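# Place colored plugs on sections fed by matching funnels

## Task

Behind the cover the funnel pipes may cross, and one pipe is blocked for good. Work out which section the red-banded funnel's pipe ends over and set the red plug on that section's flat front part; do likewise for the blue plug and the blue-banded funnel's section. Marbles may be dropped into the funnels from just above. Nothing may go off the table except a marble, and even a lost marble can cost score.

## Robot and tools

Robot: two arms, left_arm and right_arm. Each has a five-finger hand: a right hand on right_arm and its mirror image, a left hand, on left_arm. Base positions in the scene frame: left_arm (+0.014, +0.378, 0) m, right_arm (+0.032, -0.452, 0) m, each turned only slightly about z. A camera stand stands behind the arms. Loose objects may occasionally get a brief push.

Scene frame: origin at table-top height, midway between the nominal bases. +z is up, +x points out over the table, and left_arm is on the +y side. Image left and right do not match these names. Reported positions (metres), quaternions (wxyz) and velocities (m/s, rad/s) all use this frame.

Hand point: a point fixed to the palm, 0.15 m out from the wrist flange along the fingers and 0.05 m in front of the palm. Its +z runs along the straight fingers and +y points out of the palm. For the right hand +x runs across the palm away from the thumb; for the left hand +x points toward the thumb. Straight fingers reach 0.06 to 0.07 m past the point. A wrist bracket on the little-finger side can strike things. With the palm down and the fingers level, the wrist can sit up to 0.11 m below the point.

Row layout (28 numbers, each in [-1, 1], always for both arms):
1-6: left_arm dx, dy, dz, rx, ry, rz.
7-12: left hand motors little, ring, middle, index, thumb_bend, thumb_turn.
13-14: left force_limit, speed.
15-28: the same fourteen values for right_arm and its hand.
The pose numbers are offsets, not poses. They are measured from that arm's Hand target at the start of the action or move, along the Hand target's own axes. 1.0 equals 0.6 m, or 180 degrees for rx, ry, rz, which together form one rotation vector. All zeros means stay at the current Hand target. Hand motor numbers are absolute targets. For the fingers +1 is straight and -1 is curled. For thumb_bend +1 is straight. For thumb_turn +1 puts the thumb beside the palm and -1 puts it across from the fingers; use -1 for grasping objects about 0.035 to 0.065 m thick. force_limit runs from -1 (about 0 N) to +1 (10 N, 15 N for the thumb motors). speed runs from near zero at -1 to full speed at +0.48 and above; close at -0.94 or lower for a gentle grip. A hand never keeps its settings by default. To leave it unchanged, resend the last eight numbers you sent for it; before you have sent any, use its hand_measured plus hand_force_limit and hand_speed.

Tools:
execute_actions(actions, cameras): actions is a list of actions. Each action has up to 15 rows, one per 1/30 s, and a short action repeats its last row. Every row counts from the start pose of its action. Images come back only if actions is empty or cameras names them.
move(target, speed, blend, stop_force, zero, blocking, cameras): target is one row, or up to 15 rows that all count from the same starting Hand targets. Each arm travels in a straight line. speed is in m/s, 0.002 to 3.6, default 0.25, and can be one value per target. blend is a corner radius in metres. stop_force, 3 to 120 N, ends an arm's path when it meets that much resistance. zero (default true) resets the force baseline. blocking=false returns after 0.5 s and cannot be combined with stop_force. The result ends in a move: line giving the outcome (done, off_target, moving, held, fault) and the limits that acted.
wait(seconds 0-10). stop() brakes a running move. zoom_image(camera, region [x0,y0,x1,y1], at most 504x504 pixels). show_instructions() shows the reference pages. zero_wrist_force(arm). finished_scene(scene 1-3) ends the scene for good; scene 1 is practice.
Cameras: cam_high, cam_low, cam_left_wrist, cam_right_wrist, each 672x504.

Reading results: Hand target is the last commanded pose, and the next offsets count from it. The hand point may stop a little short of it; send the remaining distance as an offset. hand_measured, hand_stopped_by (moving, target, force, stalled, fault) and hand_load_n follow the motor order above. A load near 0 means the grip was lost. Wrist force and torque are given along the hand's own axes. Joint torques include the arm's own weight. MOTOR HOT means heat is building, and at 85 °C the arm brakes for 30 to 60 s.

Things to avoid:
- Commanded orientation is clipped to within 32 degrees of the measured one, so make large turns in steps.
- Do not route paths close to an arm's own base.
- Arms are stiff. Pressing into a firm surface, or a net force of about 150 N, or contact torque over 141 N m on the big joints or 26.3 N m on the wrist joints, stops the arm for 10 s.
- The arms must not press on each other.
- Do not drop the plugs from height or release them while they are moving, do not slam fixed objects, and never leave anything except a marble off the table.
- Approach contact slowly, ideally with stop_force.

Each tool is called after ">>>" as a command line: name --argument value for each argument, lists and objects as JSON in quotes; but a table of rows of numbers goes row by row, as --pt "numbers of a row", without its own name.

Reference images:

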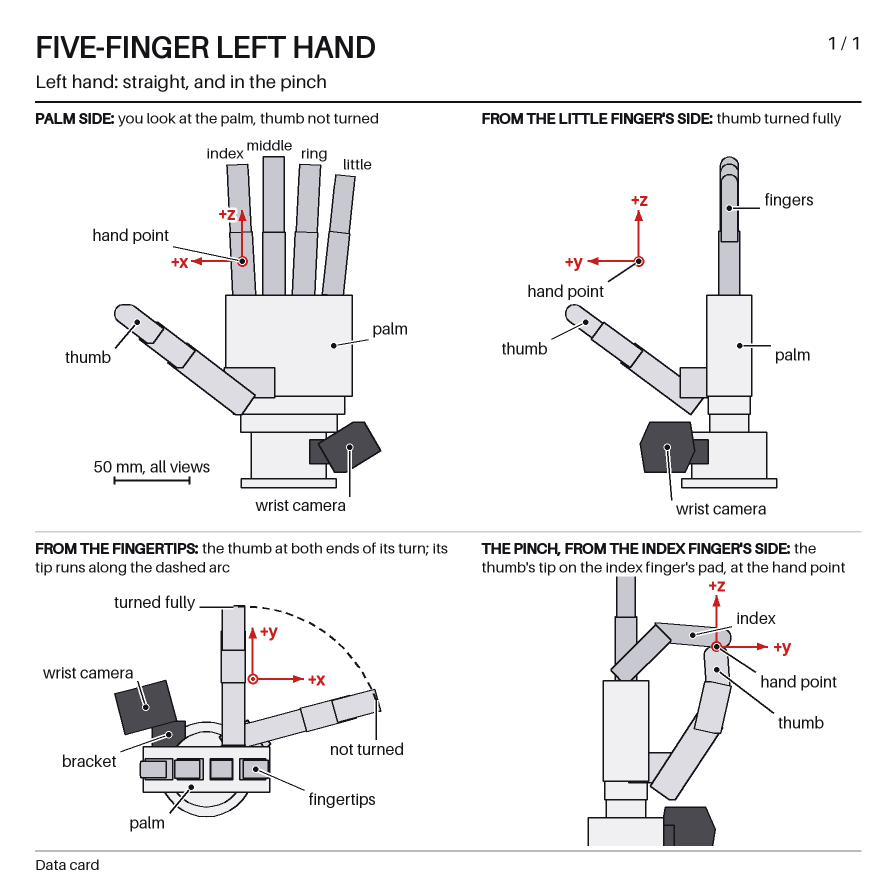

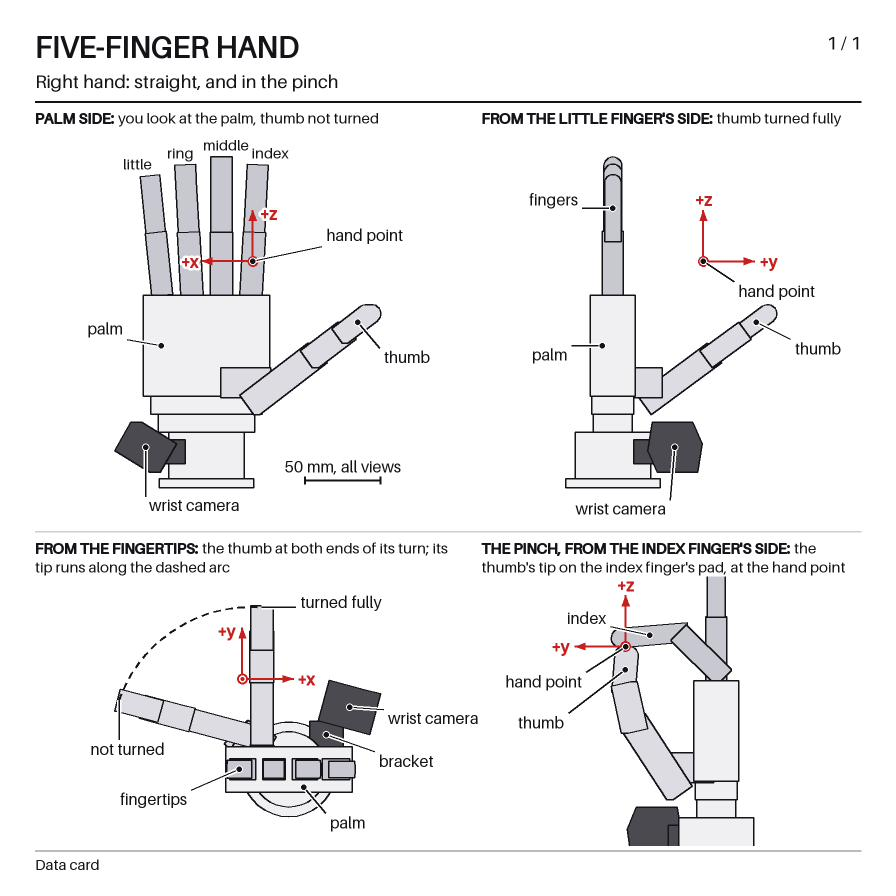

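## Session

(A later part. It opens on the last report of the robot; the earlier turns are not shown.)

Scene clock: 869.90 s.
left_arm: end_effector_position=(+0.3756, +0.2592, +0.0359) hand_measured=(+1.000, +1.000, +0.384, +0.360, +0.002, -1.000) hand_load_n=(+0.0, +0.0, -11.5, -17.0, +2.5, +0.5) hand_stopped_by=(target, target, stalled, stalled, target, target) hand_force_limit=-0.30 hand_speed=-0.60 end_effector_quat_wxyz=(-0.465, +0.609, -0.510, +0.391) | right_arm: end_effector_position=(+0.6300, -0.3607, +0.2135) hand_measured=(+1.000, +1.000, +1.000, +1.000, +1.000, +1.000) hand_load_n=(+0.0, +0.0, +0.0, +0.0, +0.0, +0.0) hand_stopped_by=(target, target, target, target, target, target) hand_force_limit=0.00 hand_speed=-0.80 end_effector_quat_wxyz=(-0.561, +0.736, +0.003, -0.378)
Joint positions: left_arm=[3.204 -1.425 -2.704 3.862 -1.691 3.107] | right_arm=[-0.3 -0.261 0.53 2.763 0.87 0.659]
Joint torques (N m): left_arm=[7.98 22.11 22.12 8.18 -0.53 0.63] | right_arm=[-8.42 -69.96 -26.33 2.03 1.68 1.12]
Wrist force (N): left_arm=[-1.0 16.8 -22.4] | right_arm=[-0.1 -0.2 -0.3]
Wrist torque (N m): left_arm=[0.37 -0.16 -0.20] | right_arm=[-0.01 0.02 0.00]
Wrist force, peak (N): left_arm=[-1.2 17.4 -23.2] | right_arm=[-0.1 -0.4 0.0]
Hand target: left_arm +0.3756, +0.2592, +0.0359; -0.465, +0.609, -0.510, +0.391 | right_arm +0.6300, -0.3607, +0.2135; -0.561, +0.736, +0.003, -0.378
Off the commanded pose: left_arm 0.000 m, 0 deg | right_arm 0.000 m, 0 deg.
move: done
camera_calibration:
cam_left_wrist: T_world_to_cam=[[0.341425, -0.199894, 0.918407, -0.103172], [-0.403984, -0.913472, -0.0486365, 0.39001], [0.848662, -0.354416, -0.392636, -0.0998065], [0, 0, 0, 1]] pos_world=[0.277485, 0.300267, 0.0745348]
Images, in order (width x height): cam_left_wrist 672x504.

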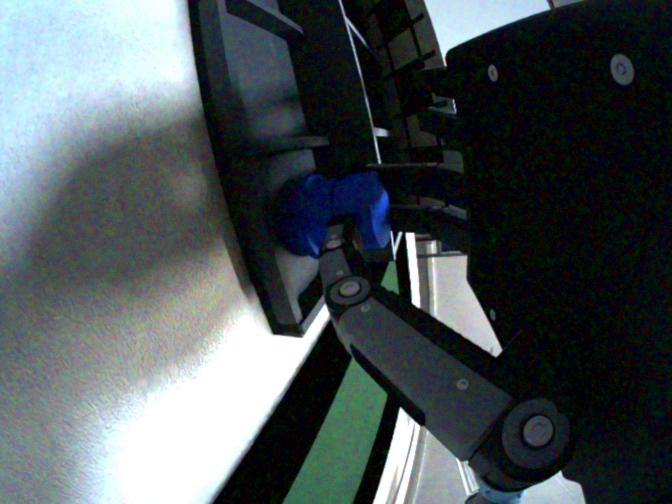

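>>> move --target '[0,0,0,0,0,0,1,1,0.36,0.325,0.0,-1,0.0,-0.6,0,0,0,0,0,0,1,1,1,1,1,1,0,-0.8]'

>>> move --target '[0,0,0,0,0,0,1,1,0.36,0.325,0.25,-1,0.0,-0.6,0,0,0,0,0,0,1,1,1,1,1,1,0,-0.8]' --cameras '["cam_left_wrist"]'

>>> zoom_image --camera "cam_left_wrist" --region '[180, 100, 430, 350]'

Scene clock: 875.10 s.
left_arm: end_effector_position=(+0.3756, +0.2592, +0.0359) hand_measured=(+1.000, +1.000, +0.360, +0.326, +0.002, -1.000) hand_load_n=(+0.0, +0.0, -2.5, -0.5, +5.5, +0.0) hand_stopped_by=(target, target, target, target, target, target) hand_force_limit=0.00 hand_speed=-0.60 end_effector_quat_wxyz=(-0.465, +0.609, -0.510, +0.391) | right_arm: end_effector_position=(+0.6300, -0.3607, +0.2135) hand_measured=(+1.000, +1.000, +1.000, +1.000, +1.000, +1.000) hand_load_n=(+0.0, +0.0, +0.0, +0.0, +0.5, -0.5) hand_stopped_by=(target, target, target, target, target, target) hand_force_limit=0.00 hand_speed=-0.80 end_effector_quat_wxyz=(-0.561, +0.736, +0.003, -0.378)
Joint positions: left_arm=[3.204 -1.425 -2.704 3.862 -1.691 3.107] | right_arm=[-0.3 -0.261 0.53 2.763 0.87 0.659]
Joint torques (N m): left_arm=[7.95 21.08 17.92 0.75 -0.46 -1.28] | right_arm=[-7.91 -69.36 -26.32 2.09 1.7 1.06]
Wrist force (N): left_arm=[-0.9 4.5 -6.8] | right_arm=[-0.1 -0.2 -0.1]
Wrist torque (N m): left_arm=[0.20 -0.07 -0.12] | right_arm=[-0.02 0.01 -0.01]
Wrist force, peak (N): left_arm=[-0.9 16.9 -22.8] | right_arm=[0.1 -0.4 -0.3]
Hand target: left_arm +0.3756, +0.2592, +0.0359; -0.465, +0.609, -0.510, +0.391 | right_arm +0.6300, -0.3607, +0.2135; -0.561, +0.736, +0.003, -0.378
Off the commanded pose: left_arm 0.000 m, 0 deg | right_arm 0.000 m, 0 deg.
move: done

Scene clock: 875.80 s.
left_arm: end_effector_position=(+0.3756, +0.2592, +0.0359) hand_measured=(+1.000, +1.000, +0.360, +0.326, +0.250, -1.000) hand_load_n=(+0.0, +0.0, -3.0, -1.5, +0.0, +0.0) hand_stopped_by=(target, target, target, target, target, target) hand_force_limit=0.00 hand_speed=-0.60 end_effector_quat_wxyz=(-0.465, +0.609, -0.510, +0.391) | right_arm: end_effector_position=(+0.6300, -0.3607, +0.2135) hand_measured=(+1.000, +1.000, +1.000, +1.000, +1.000, +1.000) hand_load_n=(+0.0, +0.0, +0.0, +0.0, +0.0, -0.5) hand_stopped_by=(target, target, target, target, target, target) hand_force_limit=0.00 hand_speed=-0.80 end_effector_quat_wxyz=(-0.561, +0.736, +0.003, -0.378)
Joint positions: left_arm=[3.204 -1.425 -2.704 3.862 -1.691 3.107] | right_arm=[-0.3 -0.261 0.53 2.763 0.87 0.659]
Joint torques (N m): left_arm=[7.5 19.04 10.2 0.29 1.2 -1.15] | right_arm=[-9.02 -69.56 -26.24 1.99 1.65 0.95]
Wrist force (N): left_arm=[-0.8 1.6 -5.3] | right_arm=[-0.1 -0.1 0.0]
Wrist torque (N m): left_arm=[0.15 -0.03 -0.07] | right_arm=[0.00 0.01 0.00]
Wrist force, peak (N): left_arm=[-0.8 4.6 -7.2] | right_arm=[0.1 -0.4 -0.2]
Hand target: left_arm +0.3756, +0.2592, +0.0359; -0.465, +0.609, -0.510, +0.391 | right_arm +0.6300, -0.3607, +0.2135; -0.561, +0.736, +0.003, -0.378
Off the commanded pose: left_arm 0.000 m, 0 deg | right_arm 0.000 m, 0 deg.
move: done
camera_calibration:
cam_left_wrist: T_world_to_cam=[[0.341418, -0.199832, 0.918423, -0.10319], [-0.40393, -0.913498, -0.0486019, 0.39], [0.84869, -0.354386, -0.392602, -0.0998259], [0, 0, 0, 1]] pos_world=[0.277485, 0.300267, 0.074535]
Images, in order (width x height): cam_left_wrist 672x504.

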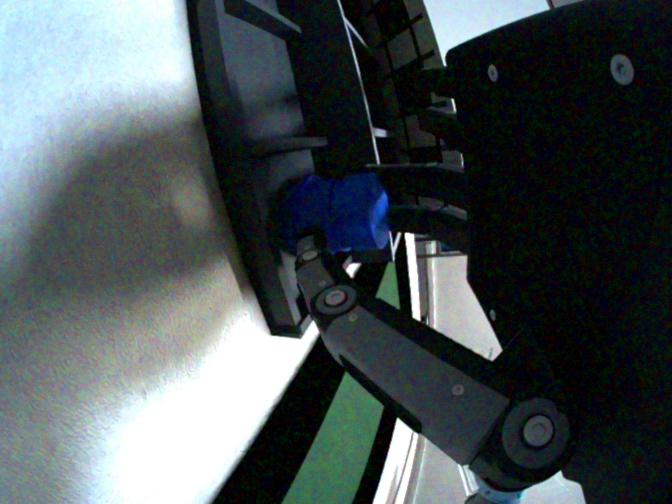

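Scaled by 2.016 from the camera's 672x504 image, which has a finer 960x720 frame.

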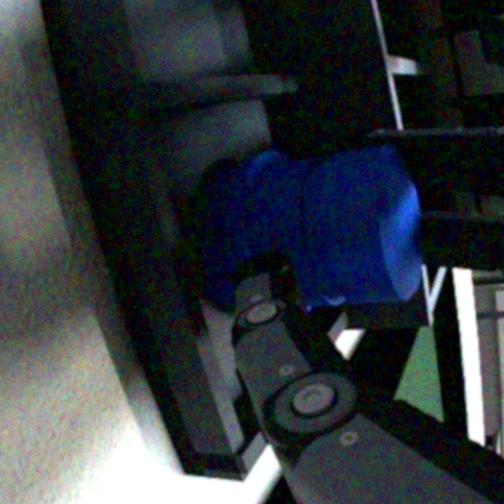

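>>> move --pt "0.0003 -0.0483 -0.016 0 0 0 1 1 0.36 0.325 0.25 -1 0.0 -0.6 0 0 0 0 0 0 1 1 1 1 1 1 0 -0.8" --pt "0.0003 -0.1127 -0.033 0 0 0 1 1 0.36 0.325 0.25 -1 0.0 -0.6 0 0 0 0 0 0 1 1 1 1 1 1 0 -0.8" --speed 0.05 --blend 0.01 --cameras '["cam_left_wrist","cam_high"]'

>>> zoom_image --camera "cam_high" --region '[420, 200, 640, 350]'

Scene clock: 880.40 s.
left_arm: end_effector_position=(+0.3742, +0.2589, +0.1063) hand_measured=(+1.000, +1.000, +0.360, +0.326, +0.250, -1.000) hand_load_n=(+0.0, +0.0, +0.0, +0.0, +0.0, +0.0) hand_stopped_by=(target, target, target, target, target, target) hand_force_limit=0.00 hand_speed=-0.60 end_effector_quat_wxyz=(-0.465, +0.609, -0.510, +0.391) | right_arm: end_effector_position=(+0.6300, -0.3607, +0.2135) hand_measured=(+1.000, +1.000, +1.000, +1.000, +1.000, +1.000) hand_load_n=(+0.0, +0.0, +0.0, +0.0, +0.0, +0.0) hand_stopped_by=(target, target, target, target, target, target) hand_force_limit=0.00 hand_speed=-0.80 end_effector_quat_wxyz=(-0.561, +0.736, +0.003, -0.378)
Joint positions: left_arm=[3.203 -1.169 -2.592 3.493 -1.693 3.107] | right_arm=[-0.3 -0.261 0.53 2.763 0.87 0.659]
Joint torques (N m): left_arm=[8.2 14.99 25.74 -0.5 1.34 1.68] | right_arm=[-9.29 -69.79 -26.35 1.94 1.55 0.97]
Wrist force (N): left_arm=[-0.1 2.0 -0.6] | right_arm=[-0.1 -0.2 0.0]
Wrist torque (N m): left_arm=[0.17 -0.03 0.02] | right_arm=[-0.03 0.02 -0.01]
Wrist force, peak (N): left_arm=[-0.8 2.2 -5.5] | right_arm=[0.3 -0.4 -0.2]
Hand target: left_arm +0.3742, +0.2589, +0.1063; -0.465, +0.609, -0.510, +0.391 | right_arm +0.6300, -0.3607, +0.2135; -0.561, +0.736, +0.003, -0.378
Off the commanded pose: left_arm 0.000 m, 0 deg | right_arm 0.000 m, 0 deg.
move: done
camera_calibration:
cam_left_wrist: T_world_to_cam=[[0.341434, -0.199839, 0.918415, -0.16743], [-0.403853, -0.91353, -0.0486381, 0.392576], [0.84872, -0.354298, -0.392616, -0.0711375], [0, 0, 0, 1]] pos_world=[0.276085, 0.299967, 0.144935]
Images, in order (width x height): cam_high 672x504, cam_left_wrist 672x504.

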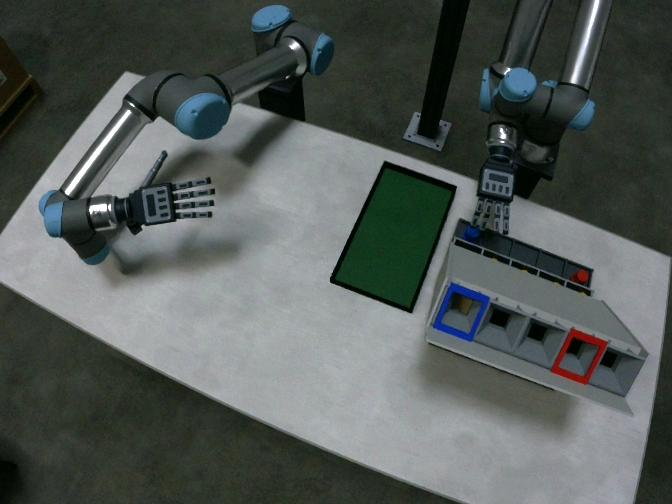

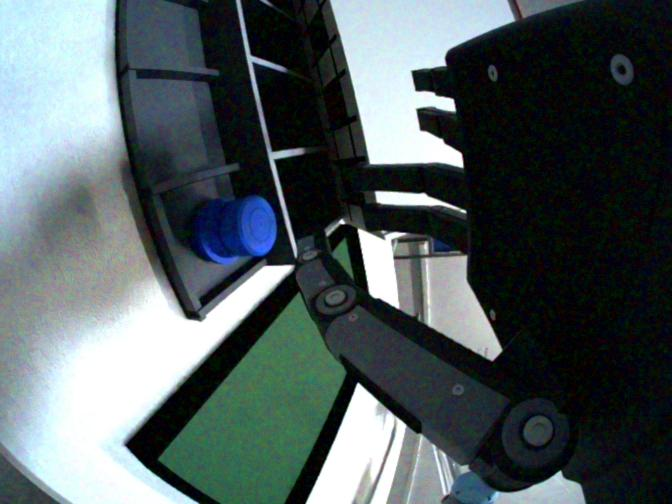

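Scaled by 2.291.

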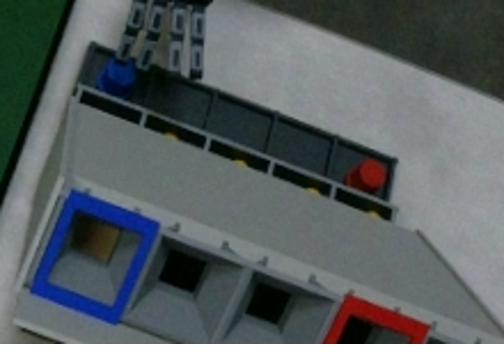

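>>> finished_scene --scene 1

The scene is finished: the task was done.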